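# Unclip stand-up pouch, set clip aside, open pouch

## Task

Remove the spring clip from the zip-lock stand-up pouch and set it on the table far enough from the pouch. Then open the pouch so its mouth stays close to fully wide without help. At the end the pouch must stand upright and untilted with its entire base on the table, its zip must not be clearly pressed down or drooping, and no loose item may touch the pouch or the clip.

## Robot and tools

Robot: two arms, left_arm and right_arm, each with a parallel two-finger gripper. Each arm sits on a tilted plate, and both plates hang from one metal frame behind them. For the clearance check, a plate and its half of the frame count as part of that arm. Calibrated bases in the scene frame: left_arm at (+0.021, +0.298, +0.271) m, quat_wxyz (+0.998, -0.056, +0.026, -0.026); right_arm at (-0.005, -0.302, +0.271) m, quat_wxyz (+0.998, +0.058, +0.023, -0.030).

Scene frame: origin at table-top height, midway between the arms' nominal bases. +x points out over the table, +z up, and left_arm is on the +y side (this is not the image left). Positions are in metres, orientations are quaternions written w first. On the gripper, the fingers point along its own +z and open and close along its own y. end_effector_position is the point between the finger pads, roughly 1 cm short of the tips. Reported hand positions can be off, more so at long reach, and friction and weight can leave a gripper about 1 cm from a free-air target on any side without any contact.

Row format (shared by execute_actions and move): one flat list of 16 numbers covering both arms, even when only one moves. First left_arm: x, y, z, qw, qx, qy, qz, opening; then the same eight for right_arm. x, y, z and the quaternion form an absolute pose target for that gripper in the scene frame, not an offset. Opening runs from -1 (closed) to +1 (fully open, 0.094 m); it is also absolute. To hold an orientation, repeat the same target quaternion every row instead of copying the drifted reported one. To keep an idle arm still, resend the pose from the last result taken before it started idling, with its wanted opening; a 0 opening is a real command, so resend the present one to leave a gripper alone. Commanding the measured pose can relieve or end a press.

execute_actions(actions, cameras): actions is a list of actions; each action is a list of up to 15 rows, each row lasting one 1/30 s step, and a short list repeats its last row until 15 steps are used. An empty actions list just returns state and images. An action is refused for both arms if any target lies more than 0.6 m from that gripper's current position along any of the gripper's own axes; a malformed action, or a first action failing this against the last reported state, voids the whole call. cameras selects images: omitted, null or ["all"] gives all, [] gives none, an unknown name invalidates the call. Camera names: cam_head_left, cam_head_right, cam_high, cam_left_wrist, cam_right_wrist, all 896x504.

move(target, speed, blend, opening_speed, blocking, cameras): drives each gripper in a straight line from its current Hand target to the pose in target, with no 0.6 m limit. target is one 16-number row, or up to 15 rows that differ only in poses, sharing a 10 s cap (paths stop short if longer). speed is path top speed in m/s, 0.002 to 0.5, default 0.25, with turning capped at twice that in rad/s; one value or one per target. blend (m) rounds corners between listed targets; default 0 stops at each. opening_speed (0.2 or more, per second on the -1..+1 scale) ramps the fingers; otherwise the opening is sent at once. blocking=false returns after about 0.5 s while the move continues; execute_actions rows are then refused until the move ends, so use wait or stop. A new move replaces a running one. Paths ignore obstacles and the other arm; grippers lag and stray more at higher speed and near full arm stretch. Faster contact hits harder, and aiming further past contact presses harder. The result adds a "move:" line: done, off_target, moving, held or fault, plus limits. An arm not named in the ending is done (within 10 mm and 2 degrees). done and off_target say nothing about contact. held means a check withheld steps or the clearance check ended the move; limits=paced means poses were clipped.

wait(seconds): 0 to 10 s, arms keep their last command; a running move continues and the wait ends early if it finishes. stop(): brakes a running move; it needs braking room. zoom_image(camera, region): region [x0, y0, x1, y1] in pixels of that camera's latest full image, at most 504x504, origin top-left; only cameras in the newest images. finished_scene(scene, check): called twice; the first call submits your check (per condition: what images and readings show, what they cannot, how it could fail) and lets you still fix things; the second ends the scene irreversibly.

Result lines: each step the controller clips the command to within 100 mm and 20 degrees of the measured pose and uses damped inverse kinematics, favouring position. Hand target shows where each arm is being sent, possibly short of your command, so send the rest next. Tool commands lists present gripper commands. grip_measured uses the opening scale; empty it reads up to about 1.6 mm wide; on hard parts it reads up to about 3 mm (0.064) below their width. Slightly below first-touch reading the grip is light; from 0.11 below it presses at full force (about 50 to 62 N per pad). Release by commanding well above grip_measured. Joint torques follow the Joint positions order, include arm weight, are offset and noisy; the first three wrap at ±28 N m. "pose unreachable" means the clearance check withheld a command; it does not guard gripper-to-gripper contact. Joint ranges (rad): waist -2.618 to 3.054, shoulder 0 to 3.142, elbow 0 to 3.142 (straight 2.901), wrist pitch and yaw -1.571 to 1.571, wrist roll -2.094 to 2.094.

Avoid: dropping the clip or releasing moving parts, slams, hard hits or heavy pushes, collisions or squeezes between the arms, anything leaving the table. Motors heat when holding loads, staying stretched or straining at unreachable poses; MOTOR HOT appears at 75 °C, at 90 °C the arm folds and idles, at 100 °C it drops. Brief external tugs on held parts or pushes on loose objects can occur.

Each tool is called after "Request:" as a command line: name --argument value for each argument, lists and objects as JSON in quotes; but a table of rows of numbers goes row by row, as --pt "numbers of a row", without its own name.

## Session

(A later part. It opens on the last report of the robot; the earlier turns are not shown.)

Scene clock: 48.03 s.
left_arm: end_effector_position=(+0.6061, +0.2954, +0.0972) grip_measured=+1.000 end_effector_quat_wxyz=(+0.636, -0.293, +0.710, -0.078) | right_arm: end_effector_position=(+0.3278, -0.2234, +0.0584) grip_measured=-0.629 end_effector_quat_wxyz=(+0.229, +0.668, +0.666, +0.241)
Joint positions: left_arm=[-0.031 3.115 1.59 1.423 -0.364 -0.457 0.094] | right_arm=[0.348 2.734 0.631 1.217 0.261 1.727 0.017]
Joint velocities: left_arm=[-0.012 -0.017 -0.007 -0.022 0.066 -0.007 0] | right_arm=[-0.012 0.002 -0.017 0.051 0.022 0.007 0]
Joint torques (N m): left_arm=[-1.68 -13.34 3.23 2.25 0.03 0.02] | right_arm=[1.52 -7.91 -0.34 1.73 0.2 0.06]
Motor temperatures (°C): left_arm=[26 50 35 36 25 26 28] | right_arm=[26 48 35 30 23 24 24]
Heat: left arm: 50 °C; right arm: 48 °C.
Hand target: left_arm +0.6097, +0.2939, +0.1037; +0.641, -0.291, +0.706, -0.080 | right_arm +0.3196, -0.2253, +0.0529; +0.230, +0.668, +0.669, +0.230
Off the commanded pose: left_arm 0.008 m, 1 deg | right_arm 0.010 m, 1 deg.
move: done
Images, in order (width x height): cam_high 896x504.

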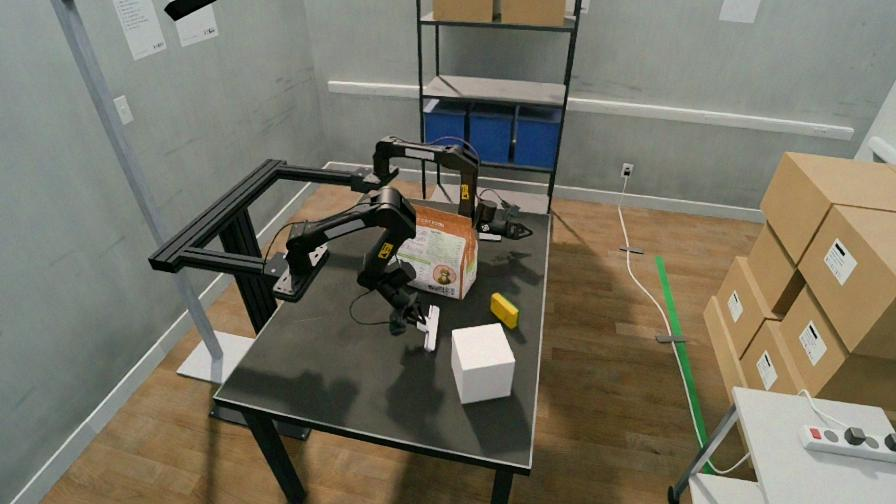

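Request:
move --target '[0.6097,0.2939,0.1037,0.641,-0.291,0.706,-0.08,1,0.325,-0.23,0.043,0.2302,0.669,0.669,0.230,-1]' --speed 0.03 --cameras '["cam_high","cam_right_wrist"]'

Request:
zoom_image --camera "cam_high" --region '[380, 270, 500, 370]'

Scene clock: 49.20 s.
left_arm: end_effector_position=(+0.6061, +0.2954, +0.0972) grip_measured=+1.000 end_effector_quat_wxyz=(+0.636, -0.293, +0.710, -0.078) | right_arm: end_effector_position=(+0.3344, -0.2262, +0.0547) grip_measured=-0.629 end_effector_quat_wxyz=(+0.238, +0.666, +0.663, +0.246)
Joint positions: left_arm=[-0.031 3.115 1.59 1.423 -0.364 -0.457 0.094] | right_arm=[0.334 2.764 0.655 1.248 0.262 1.709 0.017]
Joint velocities: left_arm=[0.017 -0.002 0.007 -0.037 -0.066 0.081 0] | right_arm=[0.002 -0.002 0.012 -0.081 -0.007 -0.022 -0.001]
Joint torques (N m): left_arm=[-1.72 -13.33 3.21 2.26 0.04 0.03] | right_arm=[0.27 -7.54 0.68 1.48 0.02 -0.01]
Motor temperatures (°C): left_arm=[26 51 35 36 25 26 28] | right_arm=[26 48 35 30 23 24 24]
Heat: left arm: 51 °C; right arm: 48 °C.
Hand target: left_arm +0.6097, +0.2939, +0.1037; +0.641, -0.291, +0.706, -0.080 | right_arm +0.3248, -0.2302, +0.0435; +0.230, +0.669, +0.669, +0.230
Off the commanded pose: left_arm 0.008 m, 1 deg | right_arm 0.016 m, 2 deg.
move: off_target (right_arm)
Images, in order (width x height): cam_high 896x504, cam_right_wrist 896x504.

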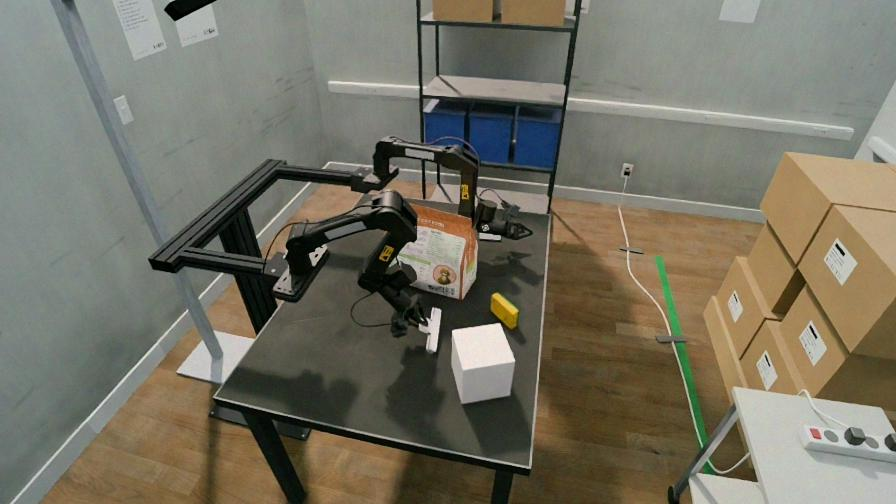

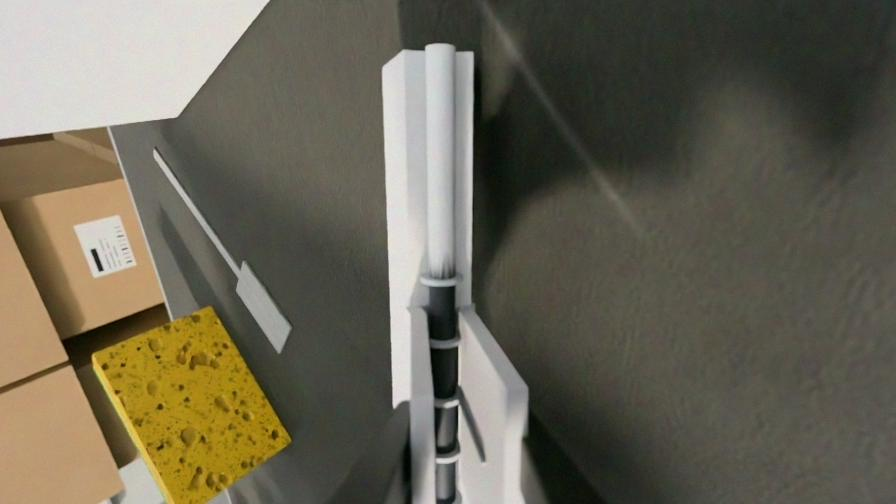

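Scaled by 4.200 from the camera's 896x504 image, which has a finer 1280x720 frame.

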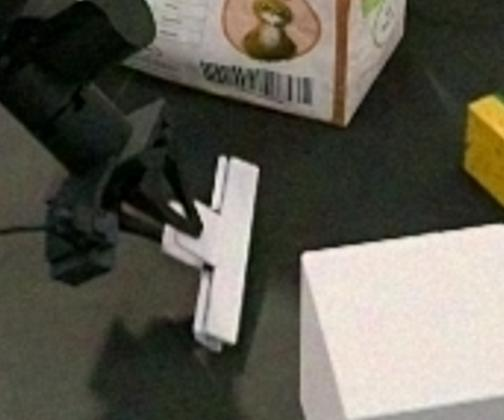

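Request:
move --target '[0.6097,0.2939,0.1037,0.641,-0.291,0.706,-0.08,1,0.325,-0.23,0.043,0.2988,0.641,0.641,0.2988,-1]' --speed 0.05 --cameras '["cam_high","cam_right_wrist"]'

Request:
zoom_image --camera "cam_high" --region '[380, 270, 500, 370]'

Scene clock: 52.23 s.
left_arm: end_effector_position=(+0.6061, +0.2954, +0.0972) grip_measured=+1.000 end_effector_quat_wxyz=(+0.636, -0.293, +0.710, -0.078) | right_arm: end_effector_position=(+0.3315, -0.2280, +0.0496) grip_measured=-0.630 end_effector_quat_wxyz=(+0.285, +0.649, +0.643, +0.290)
Joint positions: left_arm=[-0.031 3.115 1.59 1.423 -0.364 -0.457 0.094] | right_arm=[0.343 2.946 0.664 1.56 0.289 1.679 0.017]
Joint velocities: left_arm=[0.012 -0.002 -0.012 -0.066 -0.037 -0.022 0] | right_arm=[-0.017 -0.007 0.002 0.022 -0.022 -0.037 -0.001]
Joint torques (N m): left_arm=[-1.69 -13.35 3.21 2.24 0.04 0.02] | right_arm=[1.42 -7.54 -0.14 1.84 0.21 0.03]
Motor temperatures (°C): left_arm=[26 51 35 36 25 26 28] | right_arm=[26 47 35 31 23 24 24]
Heat: left arm: 51 °C; right arm: 47 °C.
Hand target: left_arm +0.6097, +0.2939, +0.1037; +0.641, -0.291, +0.706, -0.080 | right_arm +0.3249, -0.2300, +0.0428; +0.286, +0.650, +0.646, +0.278
Off the commanded pose: left_arm 0.008 m, 1 deg | right_arm 0.009 m, 2 deg.
joint sent to its limit (right arm) — joint 4 (wrist pitch), upper limit. The joint targets are off in orientation, not in position.
move: done
Images, in order (width x height): cam_high 896x504, cam_right_wrist 896x504.

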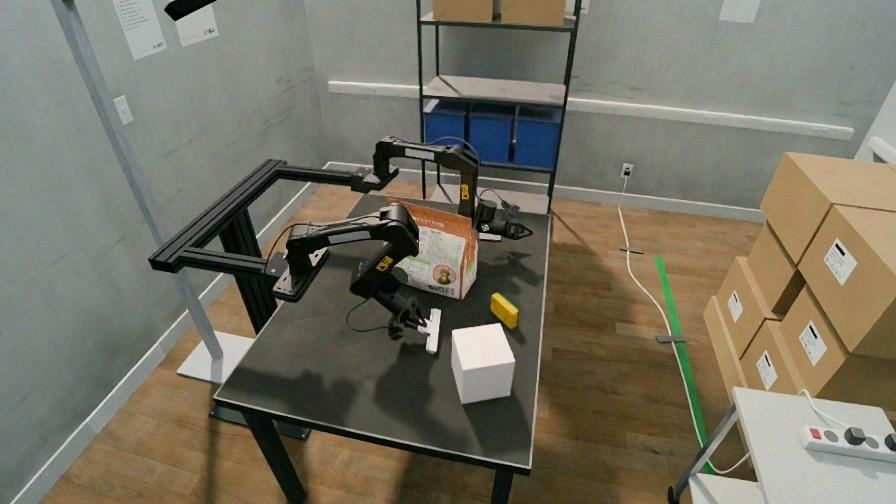

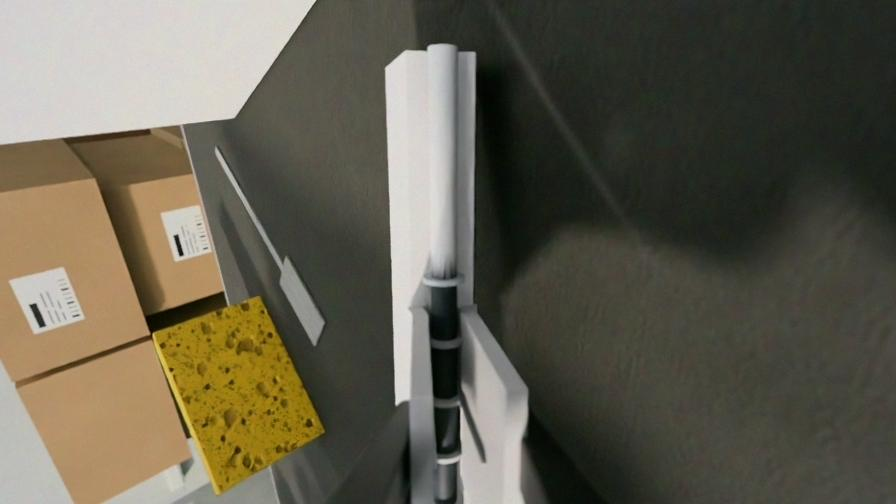

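Scaled by 4.200 from the camera's 896x504 image, which has a finer 1280x720 frame.

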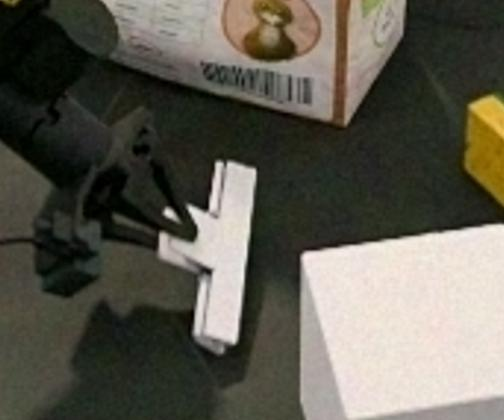

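Request:
move --target '[0.6097,0.2939,0.1037,0.641,-0.291,0.706,-0.08,1,0.33,-0.23,0.03,0.280,0.652,0.648,0.275,-1]' --speed 0.03 --cameras '["cam_head_left","cam_right_wrist"]'

Request:
zoom_image --camera "cam_head_left" --region '[540, 150, 680, 270]'

Scene clock: 53.20 s.
left_arm: end_effector_position=(+0.6061, +0.2954, +0.0972) grip_measured=+1.000 end_effector_quat_wxyz=(+0.636, -0.293, +0.710, -0.078) | right_arm: end_effector_position=(+0.3422, -0.2265, +0.0463) grip_measured=-0.630 end_effector_quat_wxyz=(+0.293, +0.648, +0.637, +0.297)
Joint positions: left_arm=[-0.031 3.115 1.59 1.423 -0.364 -0.457 0.094] | right_arm=[0.339 2.965 0.709 1.56 0.293 1.674 0.017]
Joint velocities: left_arm=[-0.017 0.012 0.002 0.022 -0.022 0.007 0] | right_arm=[0.022 0.002 -0.012 -0.066 -0.007 -0.081 0]
Joint torques (N m): left_arm=[-1.69 -13.34 3.22 2.25 0.03 0.03] | right_arm=[0.32 -7.32 0.16 1.48 -0.01 0.03]
Motor temperatures (°C): left_arm=[26 51 35 36 25 26 28] | right_arm=[26 47 35 31 23 24 24]
Heat: left arm: 51 °C; right arm: 47 °C.
Hand target: left_arm +0.6097, +0.2939, +0.1037; +0.641, -0.291, +0.706, -0.080 | right_arm +0.3294, -0.2302, +0.0310; +0.280, +0.652, +0.648, +0.275
Off the commanded pose: left_arm 0.008 m, 1 deg | right_arm 0.021 m, 3 deg.
move: off_target (right_arm)
Images, in order (width x height): cam_head_left 896x504, cam_right_wrist 896x504.

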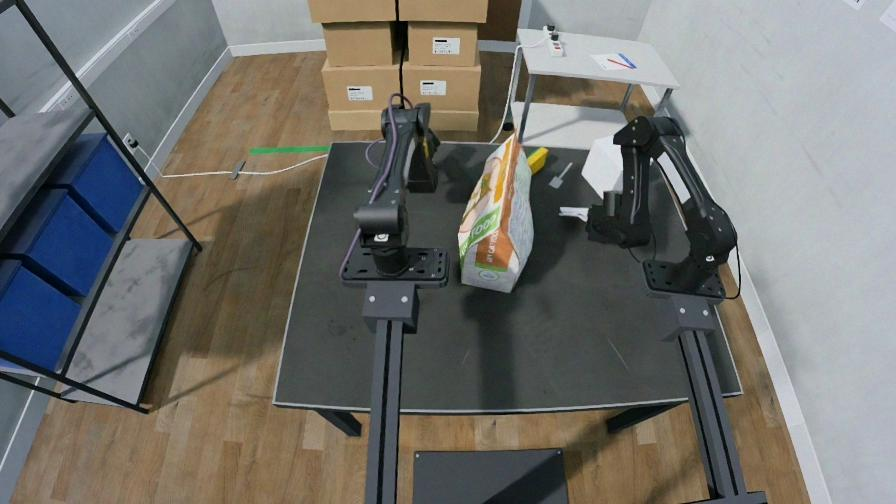

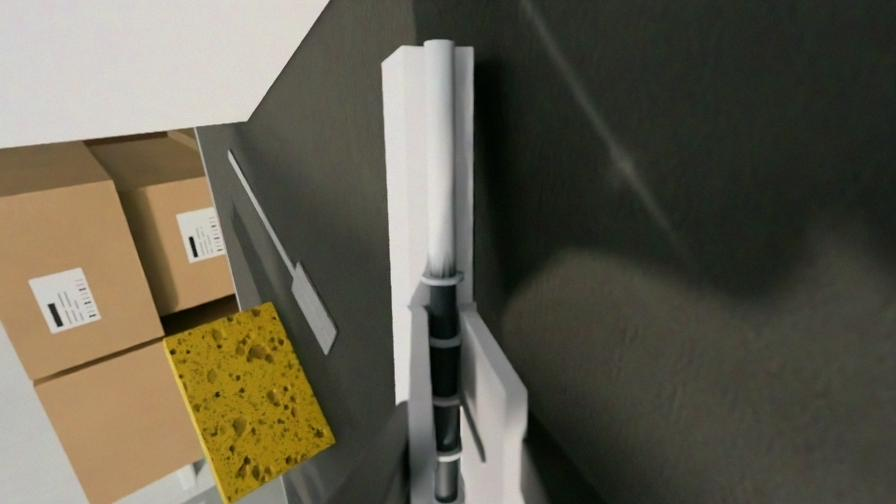

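Scaled by 3.600 from the camera's 896x504 image, which has a finer 1280x720 frame.

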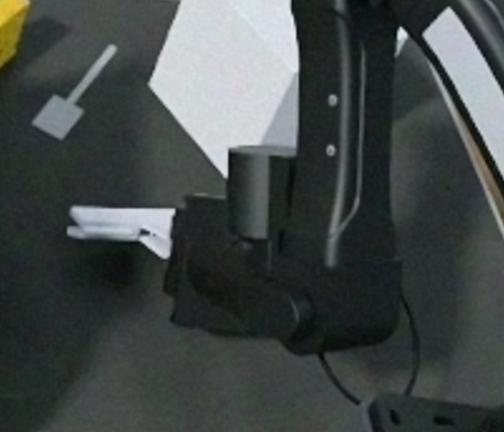

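Request:
move --target '[0.6097,0.2939,0.1037,0.641,-0.291,0.706,-0.08,1,0.338,-0.228,0.037,0.280,0.652,0.648,0.275,-0.45]' --speed 0.03 --opening_speed 0.3 --cameras '["cam_high","cam_right_wrist"]'

Request:
zoom_image --camera "cam_high" --region '[380, 270, 500, 370]'

Request:
move --target '[0.6097,0.2939,0.1037,0.641,-0.291,0.706,-0.08,1,0.338,-0.228,0.037,0.280,0.652,0.648,0.275,-0.2]' --speed 0.03 --opening_speed 0.3 --cameras '["cam_high","cam_right_wrist"]'

Request:
zoom_image --camera "cam_high" --region '[380, 270, 500, 370]'

Scene clock: 55.60 s.
left_arm: end_effector_position=(+0.6061, +0.2954, +0.0972) grip_measured=+1.000 end_effector_quat_wxyz=(+0.636, -0.293, +0.710, -0.078) | right_arm: end_effector_position=(+0.3415, -0.2258, +0.0435) grip_measured=-0.447 end_effector_quat_wxyz=(+0.290, +0.647, +0.642, +0.293)
Joint positions: left_arm=[-0.031 3.115 1.59 1.423 -0.364 -0.457 0.094] | right_arm=[0.339 2.965 0.715 1.543 0.291 1.671 0.026]
Joint velocities: left_arm=[0.022 -0.002 0.007 0.022 -0.037 -0.007 0] | right_arm=[0.012 -0.012 -0.007 -0.037 -0.037 -0.007 0]
Joint torques (N m): left_arm=[-1.72 -13.33 3.23 2.25 0.03 0.03] | right_arm=[0.46 -10.95 -0.09 1.17 0.04 0.06]
Motor temperatures (°C): left_arm=[26 51 35 36 25 26 28] | right_arm=[25 46 34 30 23 24 24]
Heat: left arm: 51 °C; right arm: 46 °C.
Hand target: left_arm +0.6097, +0.2939, +0.1037; +0.641, -0.291, +0.706, -0.080 | right_arm +0.3378, -0.2281, +0.0374; +0.281, +0.652, +0.648, +0.276
Off the commanded pose: left_arm 0.008 m, 1 deg | right_arm 0.008 m, 3 deg.
move: off_target (right_arm)
Images, in order (width x height): cam_high 896x504, cam_right_wrist 896x504.

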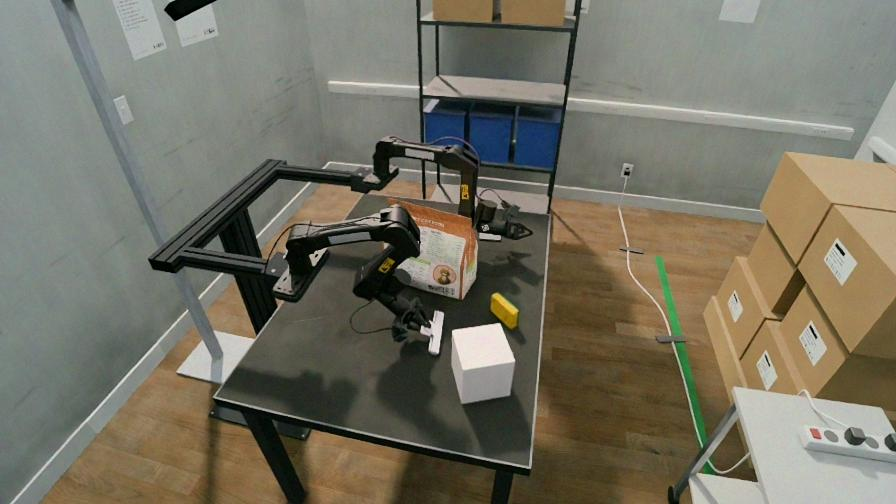

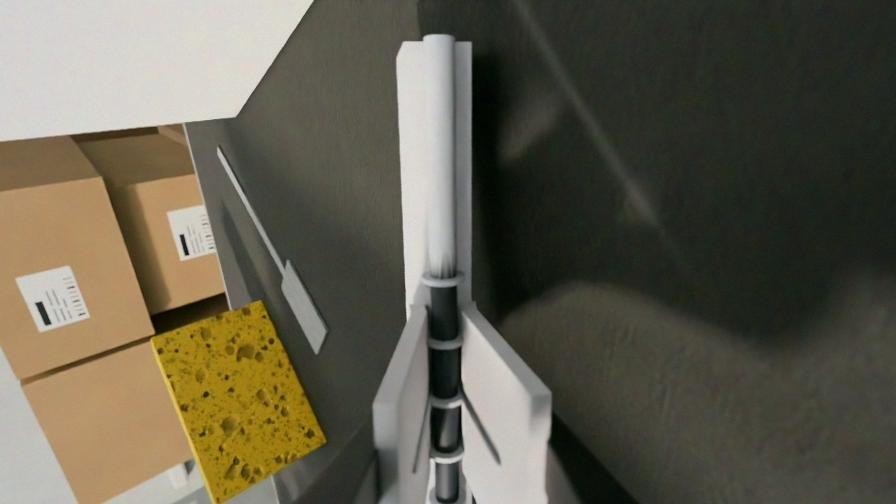

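Scaled by 4.200 from the camera's 896x504 image, which has a finer 1280x720 frame.

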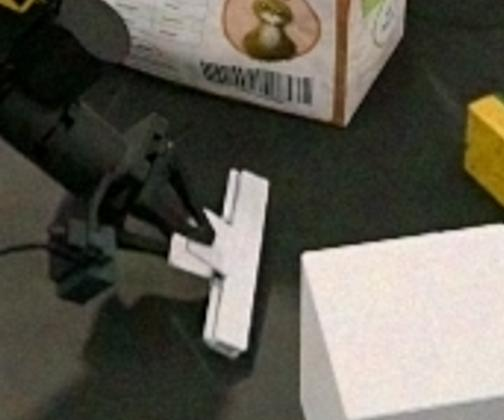

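Scene clock: 56.77 s.
left_arm: end_effector_position=(+0.6061, +0.2954, +0.0972) grip_measured=+1.000 end_effector_quat_wxyz=(+0.636, -0.293, +0.710, -0.078) | right_arm: end_effector_position=(+0.3338, -0.2270, +0.0352) grip_measured=-0.202 end_effector_quat_wxyz=(+0.279, +0.650, +0.651, +0.275)
Joint positions: left_arm=[-0.031 3.115 1.59 1.423 -0.364 -0.457 0.094] | right_arm=[0.339 2.965 0.715 1.495 0.291 1.673 0.037]
Joint velocities: left_arm=[-0.022 -0.017 -0.002 0.007 0.022 -0.022 0] | right_arm=[-0.007 -0.007 -0.007 0.022 -0.022 -0.007 0]
Joint torques (N m): left_arm=[-1.69 -13.34 3.25 2.25 0.03 0.02] | right_arm=[0.44 -10.96 -0.03 1.63 0.04 0.02]
Motor temperatures (°C): left_arm=[26 51 35 36 25 26 28] | right_arm=[25 46 34 30 23 24 24]
Heat: left arm: 51 °C; right arm: 46 °C.
Hand target: left_arm +0.6097, +0.2939, +0.1037; +0.641, -0.291, +0.706, -0.080 | right_arm +0.3380, -0.2281, +0.0371; +0.280, +0.652, +0.648, +0.275
Off the commanded pose: left_arm 0.008 m, 1 deg | right_arm 0.005 m, 0 deg.
move: done
Images, in order (width x height): cam_high 896x504, cam_right_wrist 896x504.

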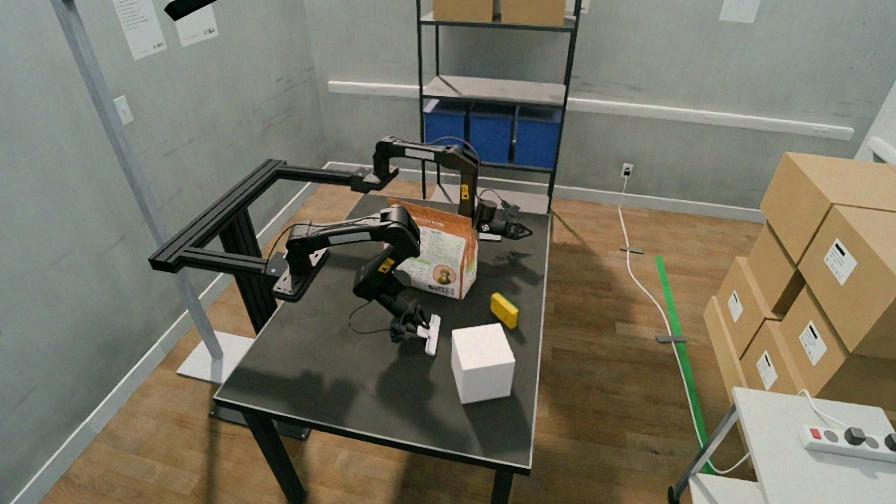

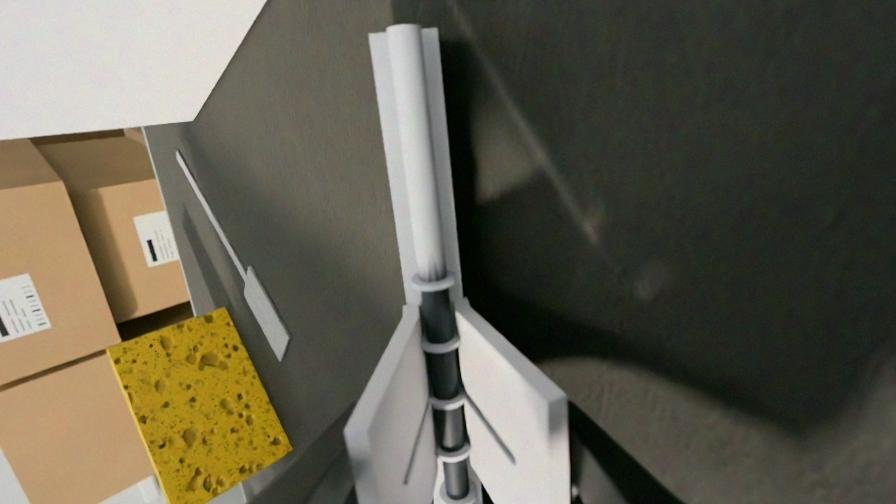

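Scaled by 4.200 from the camera's 896x504 image, which has a finer 1280x720 frame.

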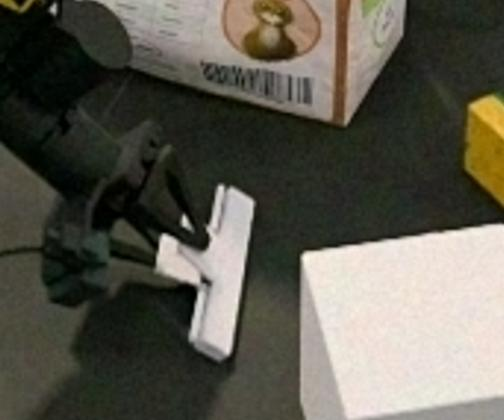

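Request:
move --target '[0.6097,0.2939,0.1037,0.641,-0.291,0.706,-0.08,1,0.33,-0.228,0.04,0.280,0.652,0.648,0.275,0.15]' --speed 0.03 --opening_speed 0.4 --cameras '["cam_high","cam_right_wrist"]'

Request:
zoom_image --camera "cam_high" --region '[380, 270, 500, 370]'

Request:
move --target '[0.6097,0.2939,0.1037,0.641,-0.291,0.706,-0.08,1,0.295,-0.228,0.07,0.280,0.652,0.648,0.275,0.15]' --speed 0.04 --cameras '["cam_high","cam_right_wrist"]'

Request:
zoom_image --camera "cam_high" --region '[380, 270, 500, 370]'

Scene clock: 58.27 s.
left_arm: end_effector_position=(+0.6061, +0.2954, +0.0972) grip_measured=+1.000 end_effector_quat_wxyz=(+0.636, -0.293, +0.710, -0.078) | right_arm: end_effector_position=(+0.3289, -0.2284, +0.0357) grip_measured=+0.148 end_effector_quat_wxyz=(+0.276, +0.654, +0.650, +0.273)
Joint positions: left_arm=[-0.031 3.115 1.59 1.423 -0.364 -0.457 0.094] | right_arm=[0.339 2.965 0.698 1.504 0.291 1.682 0.054]
Joint velocities: left_arm=[0.007 0.007 -0.022 0.022 -0.037 -0.007 0] | right_arm=[0.007 -0.012 -0.002 0.007 0.007 0.007 0]
Joint torques (N m): left_arm=[-1.69 -13.34 3.23 2.25 0.03 0.03] | right_arm=[1.32 -10.52 -1.31 1.86 0.12 0.03]
Motor temperatures (°C): left_arm=[26 51 35 36 25 26 28] | right_arm=[25 46 34 31 23 24 24]
Heat: left arm: 51 °C; right arm: 46 °C.
Hand target: left_arm +0.6097, +0.2939, +0.1037; +0.641, -0.291, +0.706, -0.080 | right_arm +0.3301, -0.2280, +0.0399; +0.280, +0.652, +0.648, +0.275
Off the commanded pose: left_arm 0.008 m, 1 deg | right_arm 0.004 m, 1 deg.
move: done
Images, in order (width x height): cam_high 896x504, cam_right_wrist 896x504.

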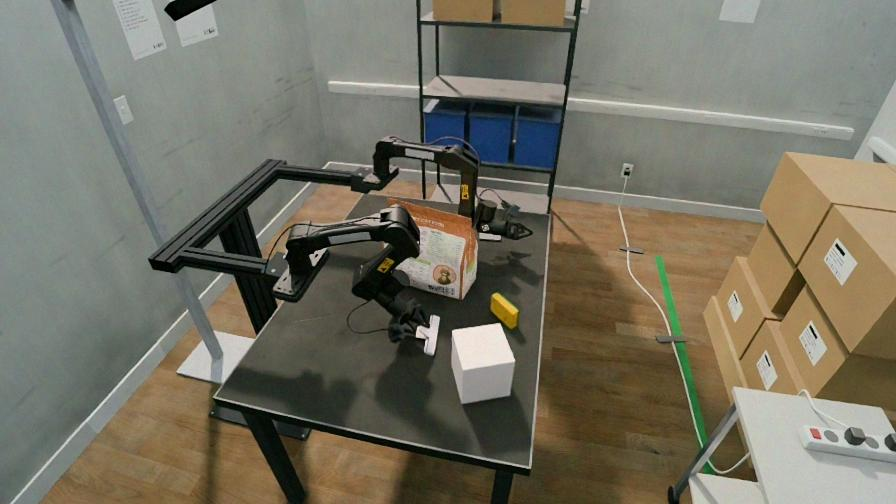

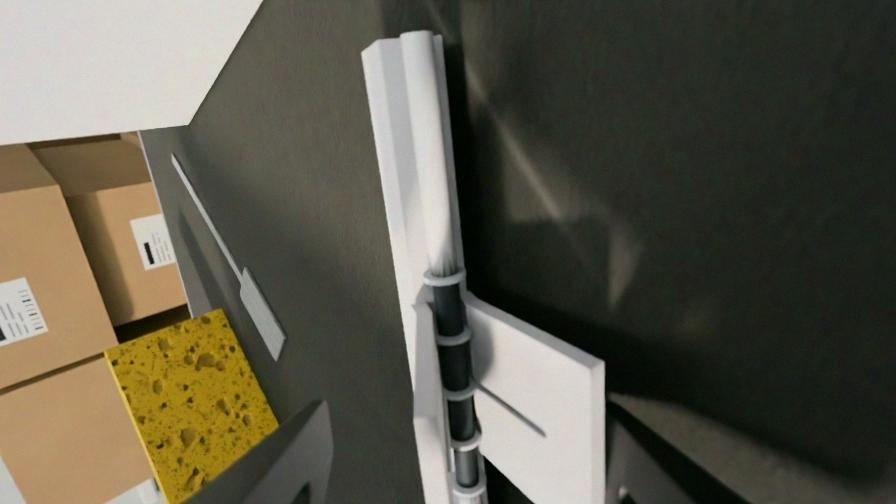

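Scaled by 4.200 from the camera's 896x504 image, which has a finer 1280x720 frame.

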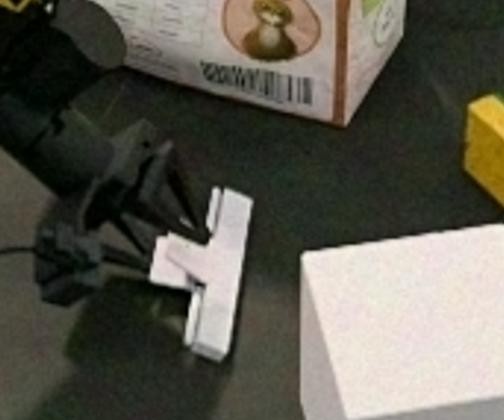

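Scene clock: 59.90 s.
left_arm: end_effector_position=(+0.6061, +0.2954, +0.0972) grip_measured=+1.000 end_effector_quat_wxyz=(+0.636, -0.293, +0.710, -0.078) | right_arm: end_effector_position=(+0.2904, -0.2281, +0.0615) grip_measured=+0.148 end_effector_quat_wxyz=(+0.265, +0.658, +0.655, +0.258)
Joint positions: left_arm=[-0.031 3.115 1.59 1.423 -0.364 -0.457 0.094] | right_arm=[0.414 2.895 0.516 1.556 0.342 1.747 0.054]
Joint velocities: left_arm=[0.007 -0.012 0.002 -0.022 0.022 0.037 0] | right_arm=[0.012 0.002 -0.022 0.022 0.007 -0.022 0]
Joint torques (N m): left_arm=[-1.68 -13.33 3.25 2.25 0.02 0.03] | right_arm=[1.42 -11.07 -2.03 1.74 0.23 0.02]
Motor temperatures (°C): left_arm=[26 51 35 36 25 26 28] | right_arm=[25 46 34 31 23 24 24]
Heat: left arm: 51 °C; right arm: 46 °C.
Hand target: left_arm +0.6097, +0.2939, +0.1037; +0.641, -0.291, +0.706, -0.080 | right_arm +0.2951, -0.2283, +0.0696; +0.275, +0.658, +0.651, +0.262
Off the commanded pose: left_arm 0.008 m, 1 deg | right_arm 0.010 m, 3 deg.
joint sent to its limit (right arm) — joint 4 (wrist pitch), upper limit. The joint targets still meet the commanded pose.
move: off_target (right_arm)
Images, in order (width x height): cam_high 896x504, cam_right_wrist 896x504.

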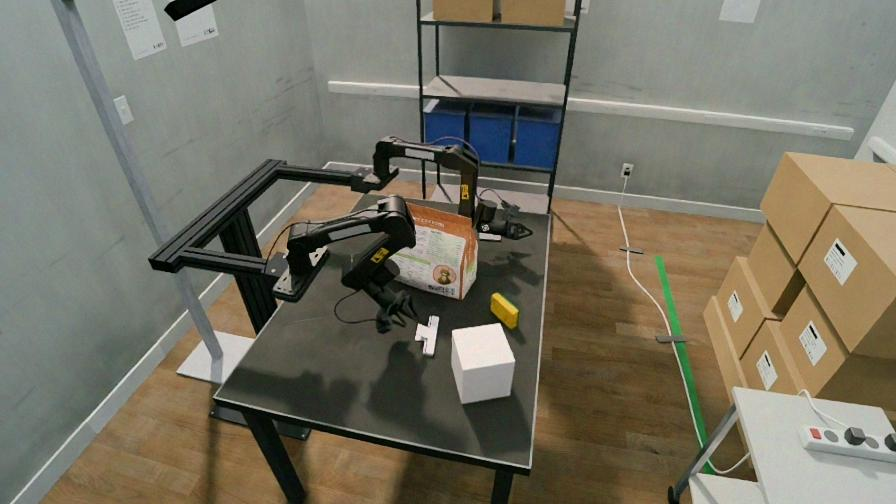

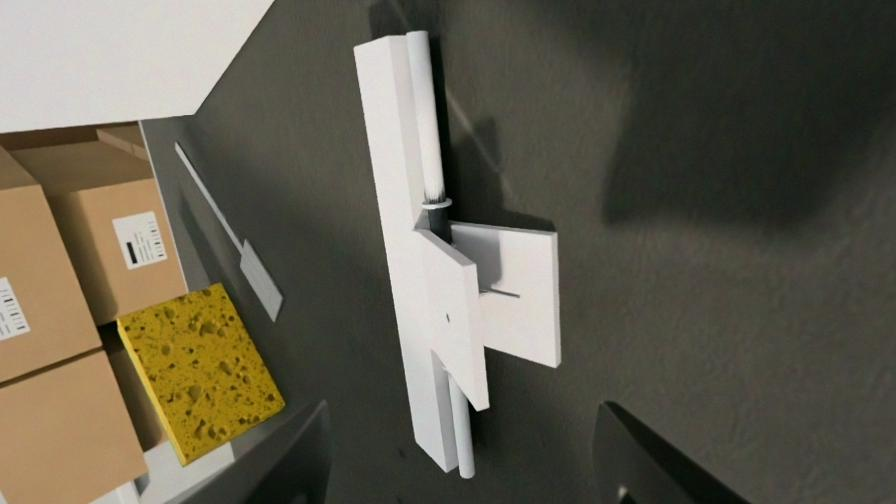

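Scaled by 4.200 from the camera's 896x504 image, which has a finer 1280x720 frame.

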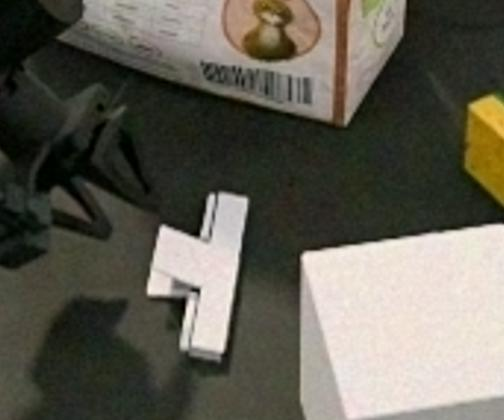

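Request:
move --pt "0.6097 0.2939 0.1037 0.641 -0.291 0.706 -0.08 1 0.26 -0.25 0.2 0.280 0.652 0.648 0.275 0.4" --pt "0.6097 0.2939 0.1037 0.641 -0.291 0.706 -0.08 1 0.27 -0.2 0.42 0.25 0.35 0.88 0.12 0.4" --pt "0.6097 0.2939 0.1037 0.641 -0.291 0.706 -0.08 1 0.265 0.03 0.50 0.1299 0.0951 0.9868 -0.0125 0.4" --speed 0.17 --blend 0.04

Request:
zoom_image --camera "cam_right_wrist" --region '[300, 20, 640, 480]'

Scene clock: 66.07 s.
left_arm: end_effector_position=(+0.6061, +0.2954, +0.0972) grip_measured=+1.000 end_effector_quat_wxyz=(+0.636, -0.293, +0.710, -0.078) | right_arm: end_effector_position=(+0.2603, +0.0254, +0.5069) grip_measured=+0.398 end_effector_quat_wxyz=(+0.170, +0.092, +0.980, +0.058)
Joint positions: left_arm=[-0.031 3.115 1.59 1.423 -0.364 -0.457 0.094] | right_arm=[1.146 2.131 2.292 -1.566 0.359 1.221 0.066]
Joint velocities: left_arm=[0.007 -0.017 -0.012 0.051 -0.051 0.007 0] | right_arm=[-0.012 0.012 -0.002 0.051 0.037 0.051 -0.001]
Joint torques (N m): left_arm=[-1.69 -13.37 3.23 2.25 0.03 0.03] | right_arm=[1.2 -9.81 8.18 0.59 0.13 -0.01]
Motor temperatures (°C): left_arm=[26 52 35 36 25 26 28] | right_arm=[25 45 35 30 23 24 24]
Heat: left arm: 52 °C; right arm: 45 °C.
Hand target: left_arm +0.6097, +0.2939, +0.1037; +0.641, -0.291, +0.706, -0.080 | right_arm +0.2591, +0.0285, +0.5035; +0.167, +0.085, +0.981, +0.051
Off the commanded pose: left_arm 0.008 m, 1 deg | right_arm 0.010 m, 9 deg.
joint sent to its limit (right arm) — joint 4 (wrist pitch), lower limit. The joint targets are off in position and orientation.
move: off_target (right_arm)

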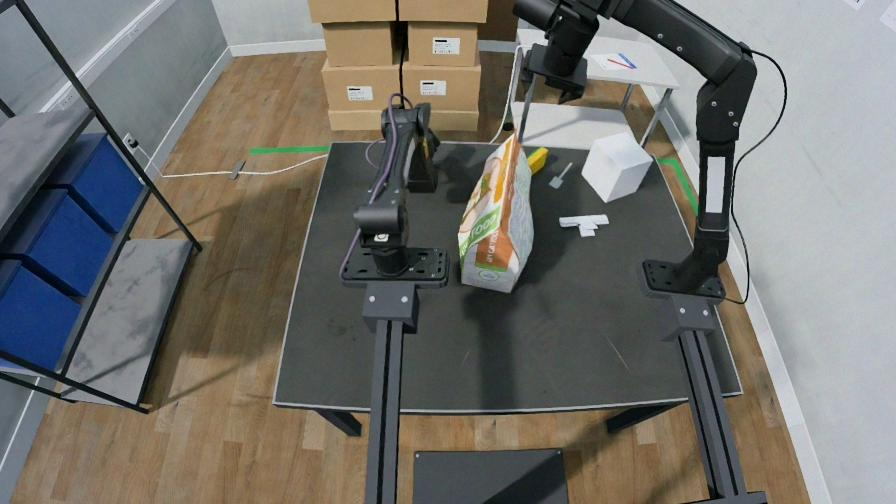

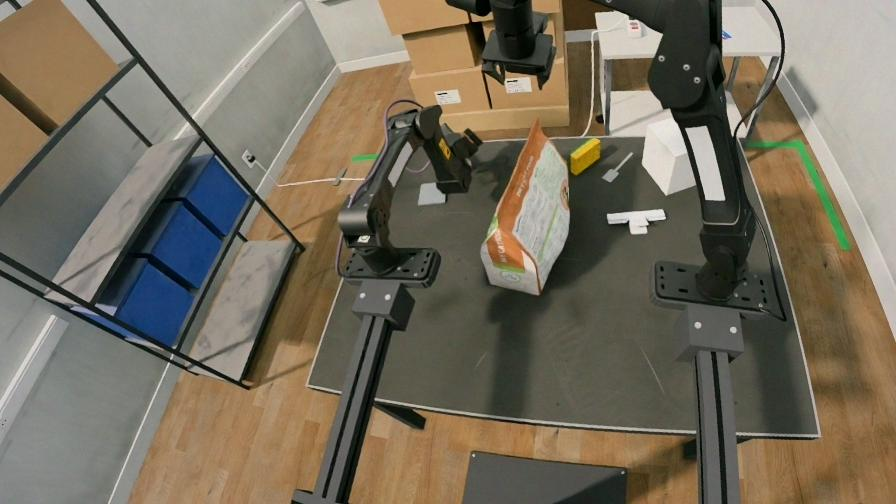

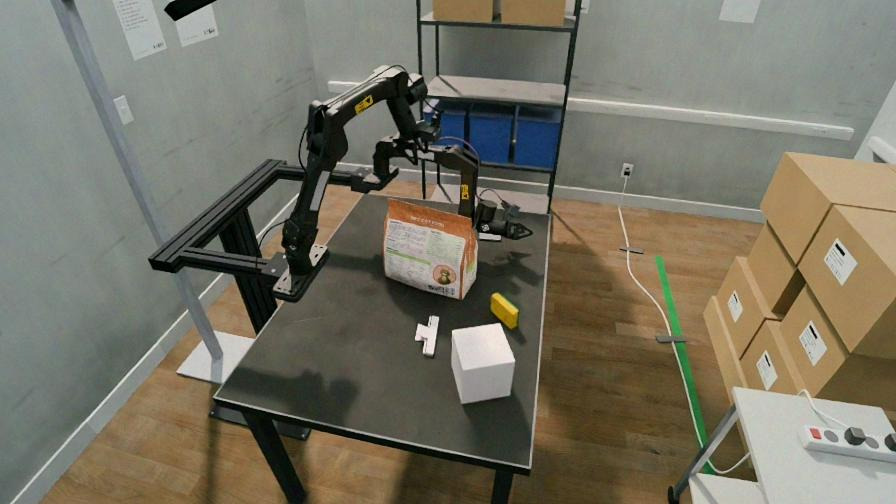

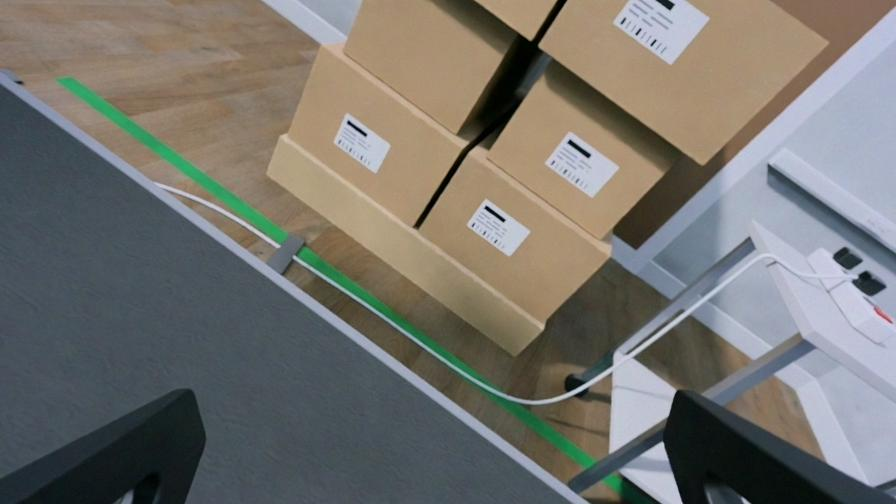

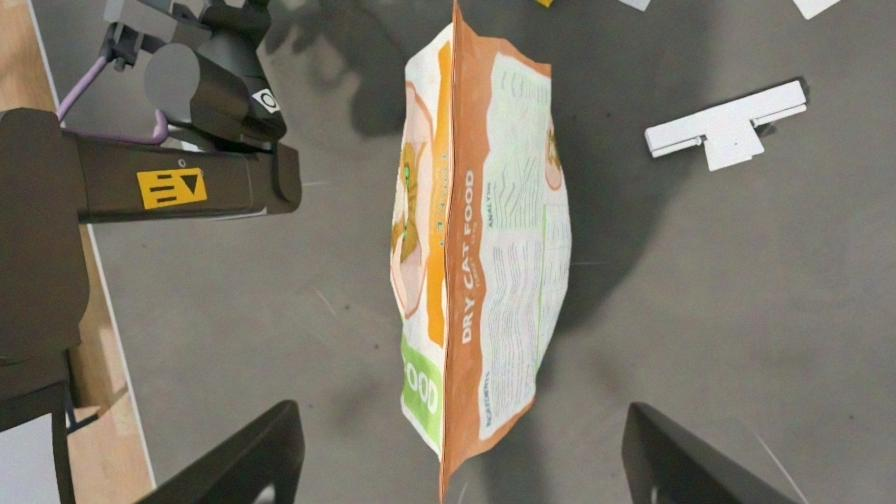

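Scaled by 1.096 from the camera's 896x504 image, which has a finer 1280x720 frame.

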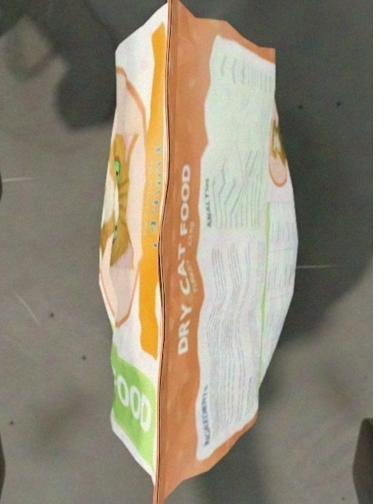

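Request:
zoom_image --camera "cam_right_wrist" --region '[410, 100, 490, 250]'

Request:
zoom_image --camera "cam_right_wrist" --region '[410, 250, 490, 400]'

Scaled by 3.360 from the camera's 896x504 image, which has a finer 1280x720 frame.

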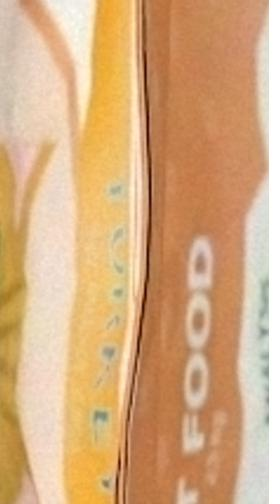

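Scaled by 3.360 from the camera's 896x504 image, which has a finer 1280x720 frame.

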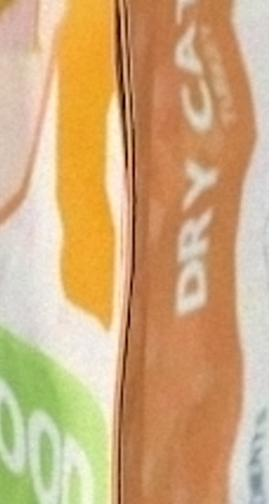

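Request:
move --target '[0.6097,0.2939,0.1037,0.641,-0.291,0.706,-0.08,1,0.25,0.045,0.39,0.1299,0.0951,0.9868,-0.0125,0.0]' --speed 0.12 --cameras '["cam_right_wrist"]'

Request:
zoom_image --camera "cam_right_wrist" --region '[380, 0, 540, 250]'

Request:
zoom_image --camera "cam_right_wrist" --region '[380, 250, 540, 500]'

Scene clock: 68.57 s.
left_arm: end_effector_position=(+0.6061, +0.2954, +0.0972) grip_measured=+1.000 end_effector_quat_wxyz=(+0.636, -0.293, +0.710, -0.078) | right_arm: end_effector_position=(+0.2542, +0.0414, +0.3971) grip_measured=+0.002 end_effector_quat_wxyz=(+0.131, +0.099, +0.986, -0.008)
Joint positions: left_arm=[-0.031 3.115 1.59 1.423 -0.364 -0.457 0.094] | right_arm=[1.146 2.226 2.01 -1.351 0.343 1.271 0.047]
Joint velocities: left_arm=[-0.007 0.007 -0.007 -0.066 0.022 0.007 0] | right_arm=[-0.007 0.002 0.022 0.022 -0.007 -0.022 0.001]
Joint torques (N m): left_arm=[-1.72 -13.33 3.21 2.25 0.03 0.03] | right_arm=[1.74 -11.75 6.13 0.48 0.13 0.08]
Motor temperatures (°C): left_arm=[26 52 35 36 25 26 28] | right_arm=[25 45 35 30 23 24 24]
Heat: left arm: 52 °C; right arm: 45 °C.
Hand target: left_arm +0.6097, +0.2939, +0.1037; +0.641, -0.291, +0.706, -0.080 | right_arm +0.2501, +0.0453, +0.3902; +0.130, +0.095, +0.987, -0.012
Off the commanded pose: left_arm 0.008 m, 1 deg | right_arm 0.009 m, 1 deg.
move: done
Images, in order (width x height): cam_right_wrist 896x504.

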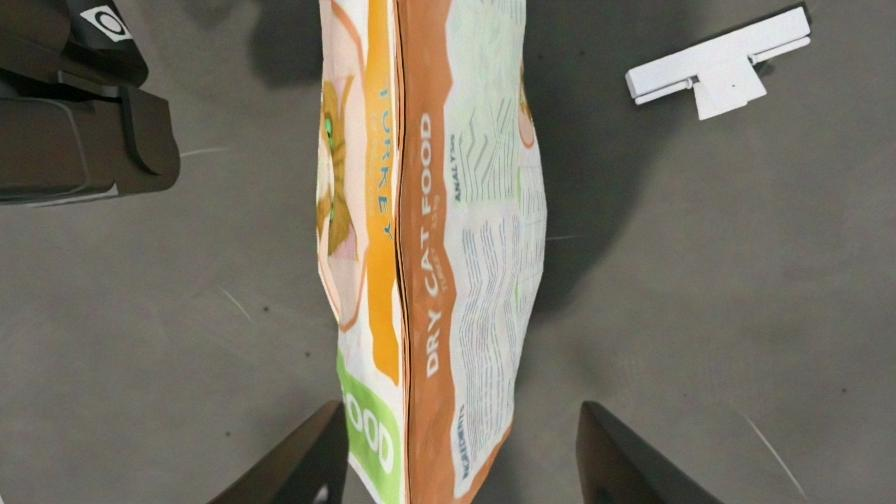

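Scaled by 2.016 from the camera's 896x504 image, which has a finer 1280x720 frame.

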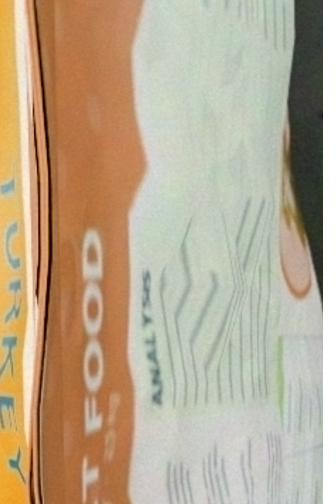

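Scaled by 2.016 from the camera's 896x504 image, which has a finer 1280x720 frame.

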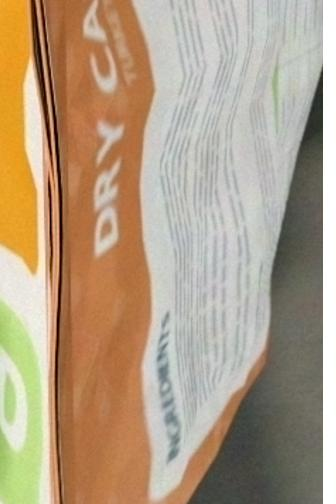

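Request:
move --target '[0.6097,0.2939,0.1037,0.641,-0.291,0.706,-0.08,1,0.25,0.075,0.375,0.1299,0.0951,0.9868,-0.0125,0.0]' --speed 0.08 --cameras '["cam_right_wrist"]'

Request:
zoom_image --camera "cam_right_wrist" --region '[420, 0, 580, 250]'

Request:
zoom_image --camera "cam_right_wrist" --region '[420, 250, 580, 500]'

Scene clock: 69.97 s.
left_arm: end_effector_position=(+0.6061, +0.2954, +0.0972) grip_measured=+1.000 end_effector_quat_wxyz=(+0.636, -0.293, +0.710, -0.078) | right_arm: end_effector_position=(+0.2519, +0.0718, +0.3779) grip_measured=+0.002 end_effector_quat_wxyz=(+0.132, +0.097, +0.986, -0.007)
Joint positions: left_arm=[-0.031 3.115 1.59 1.423 -0.364 -0.457 0.094] | right_arm=[1.177 2.348 2.126 -1.353 0.342 1.3 0.047]
Joint velocities: left_arm=[0.022 0.002 -0.007 -0.022 0.022 -0.007 0] | right_arm=[-0.002 0.007 -0.012 -0.081 -0.051 0.051 0.001]
Joint torques (N m): left_arm=[-1.7 -13.31 3.22 2.25 0.03 0.03] | right_arm=[1.46 -12.15 8.69 0.21 0.13 0.08]
Motor temperatures (°C): left_arm=[26 52 35 36 25 26 28] | right_arm=[25 45 35 30 23 24 24]
Heat: left arm: 52 °C; right arm: 45 °C.
Hand target: left_arm +0.6097, +0.2939, +0.1037; +0.641, -0.291, +0.706, -0.080 | right_arm +0.2495, +0.0746, +0.3747; +0.130, +0.095, +0.987, -0.012
Off the commanded pose: left_arm 0.008 m, 1 deg | right_arm 0.005 m, 1 deg.
move: done
Images, in order (width x height): cam_right_wrist 896x504.

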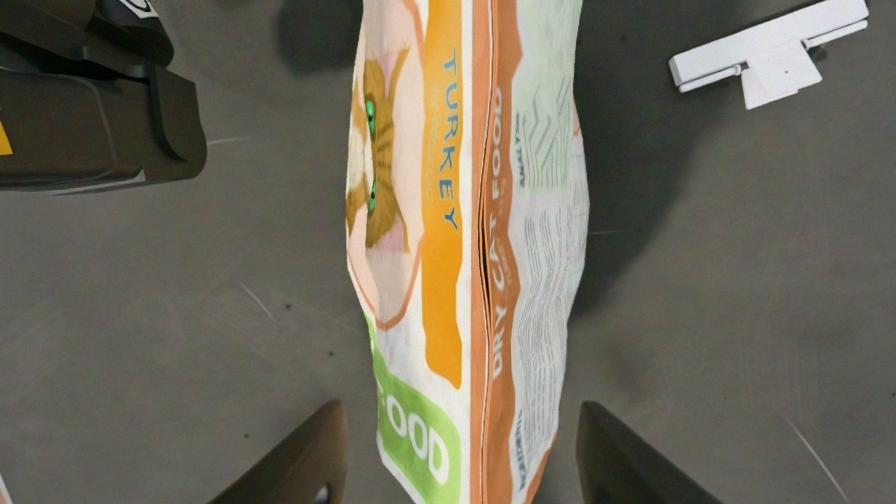

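Scaled by 2.016 from the camera's 896x504 image, which has a finer 1280x720 frame.

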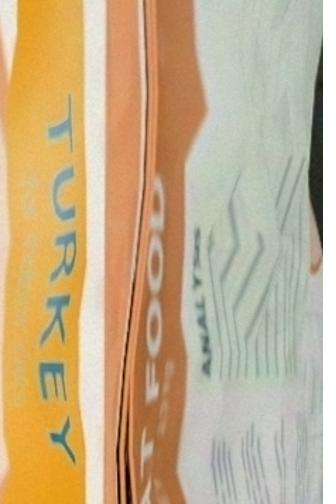

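Scaled by 2.016 from the camera's 896x504 image, which has a finer 1280x720 frame.

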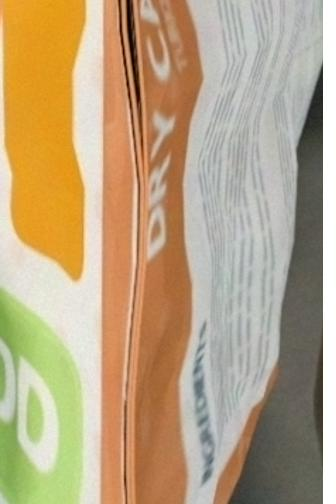

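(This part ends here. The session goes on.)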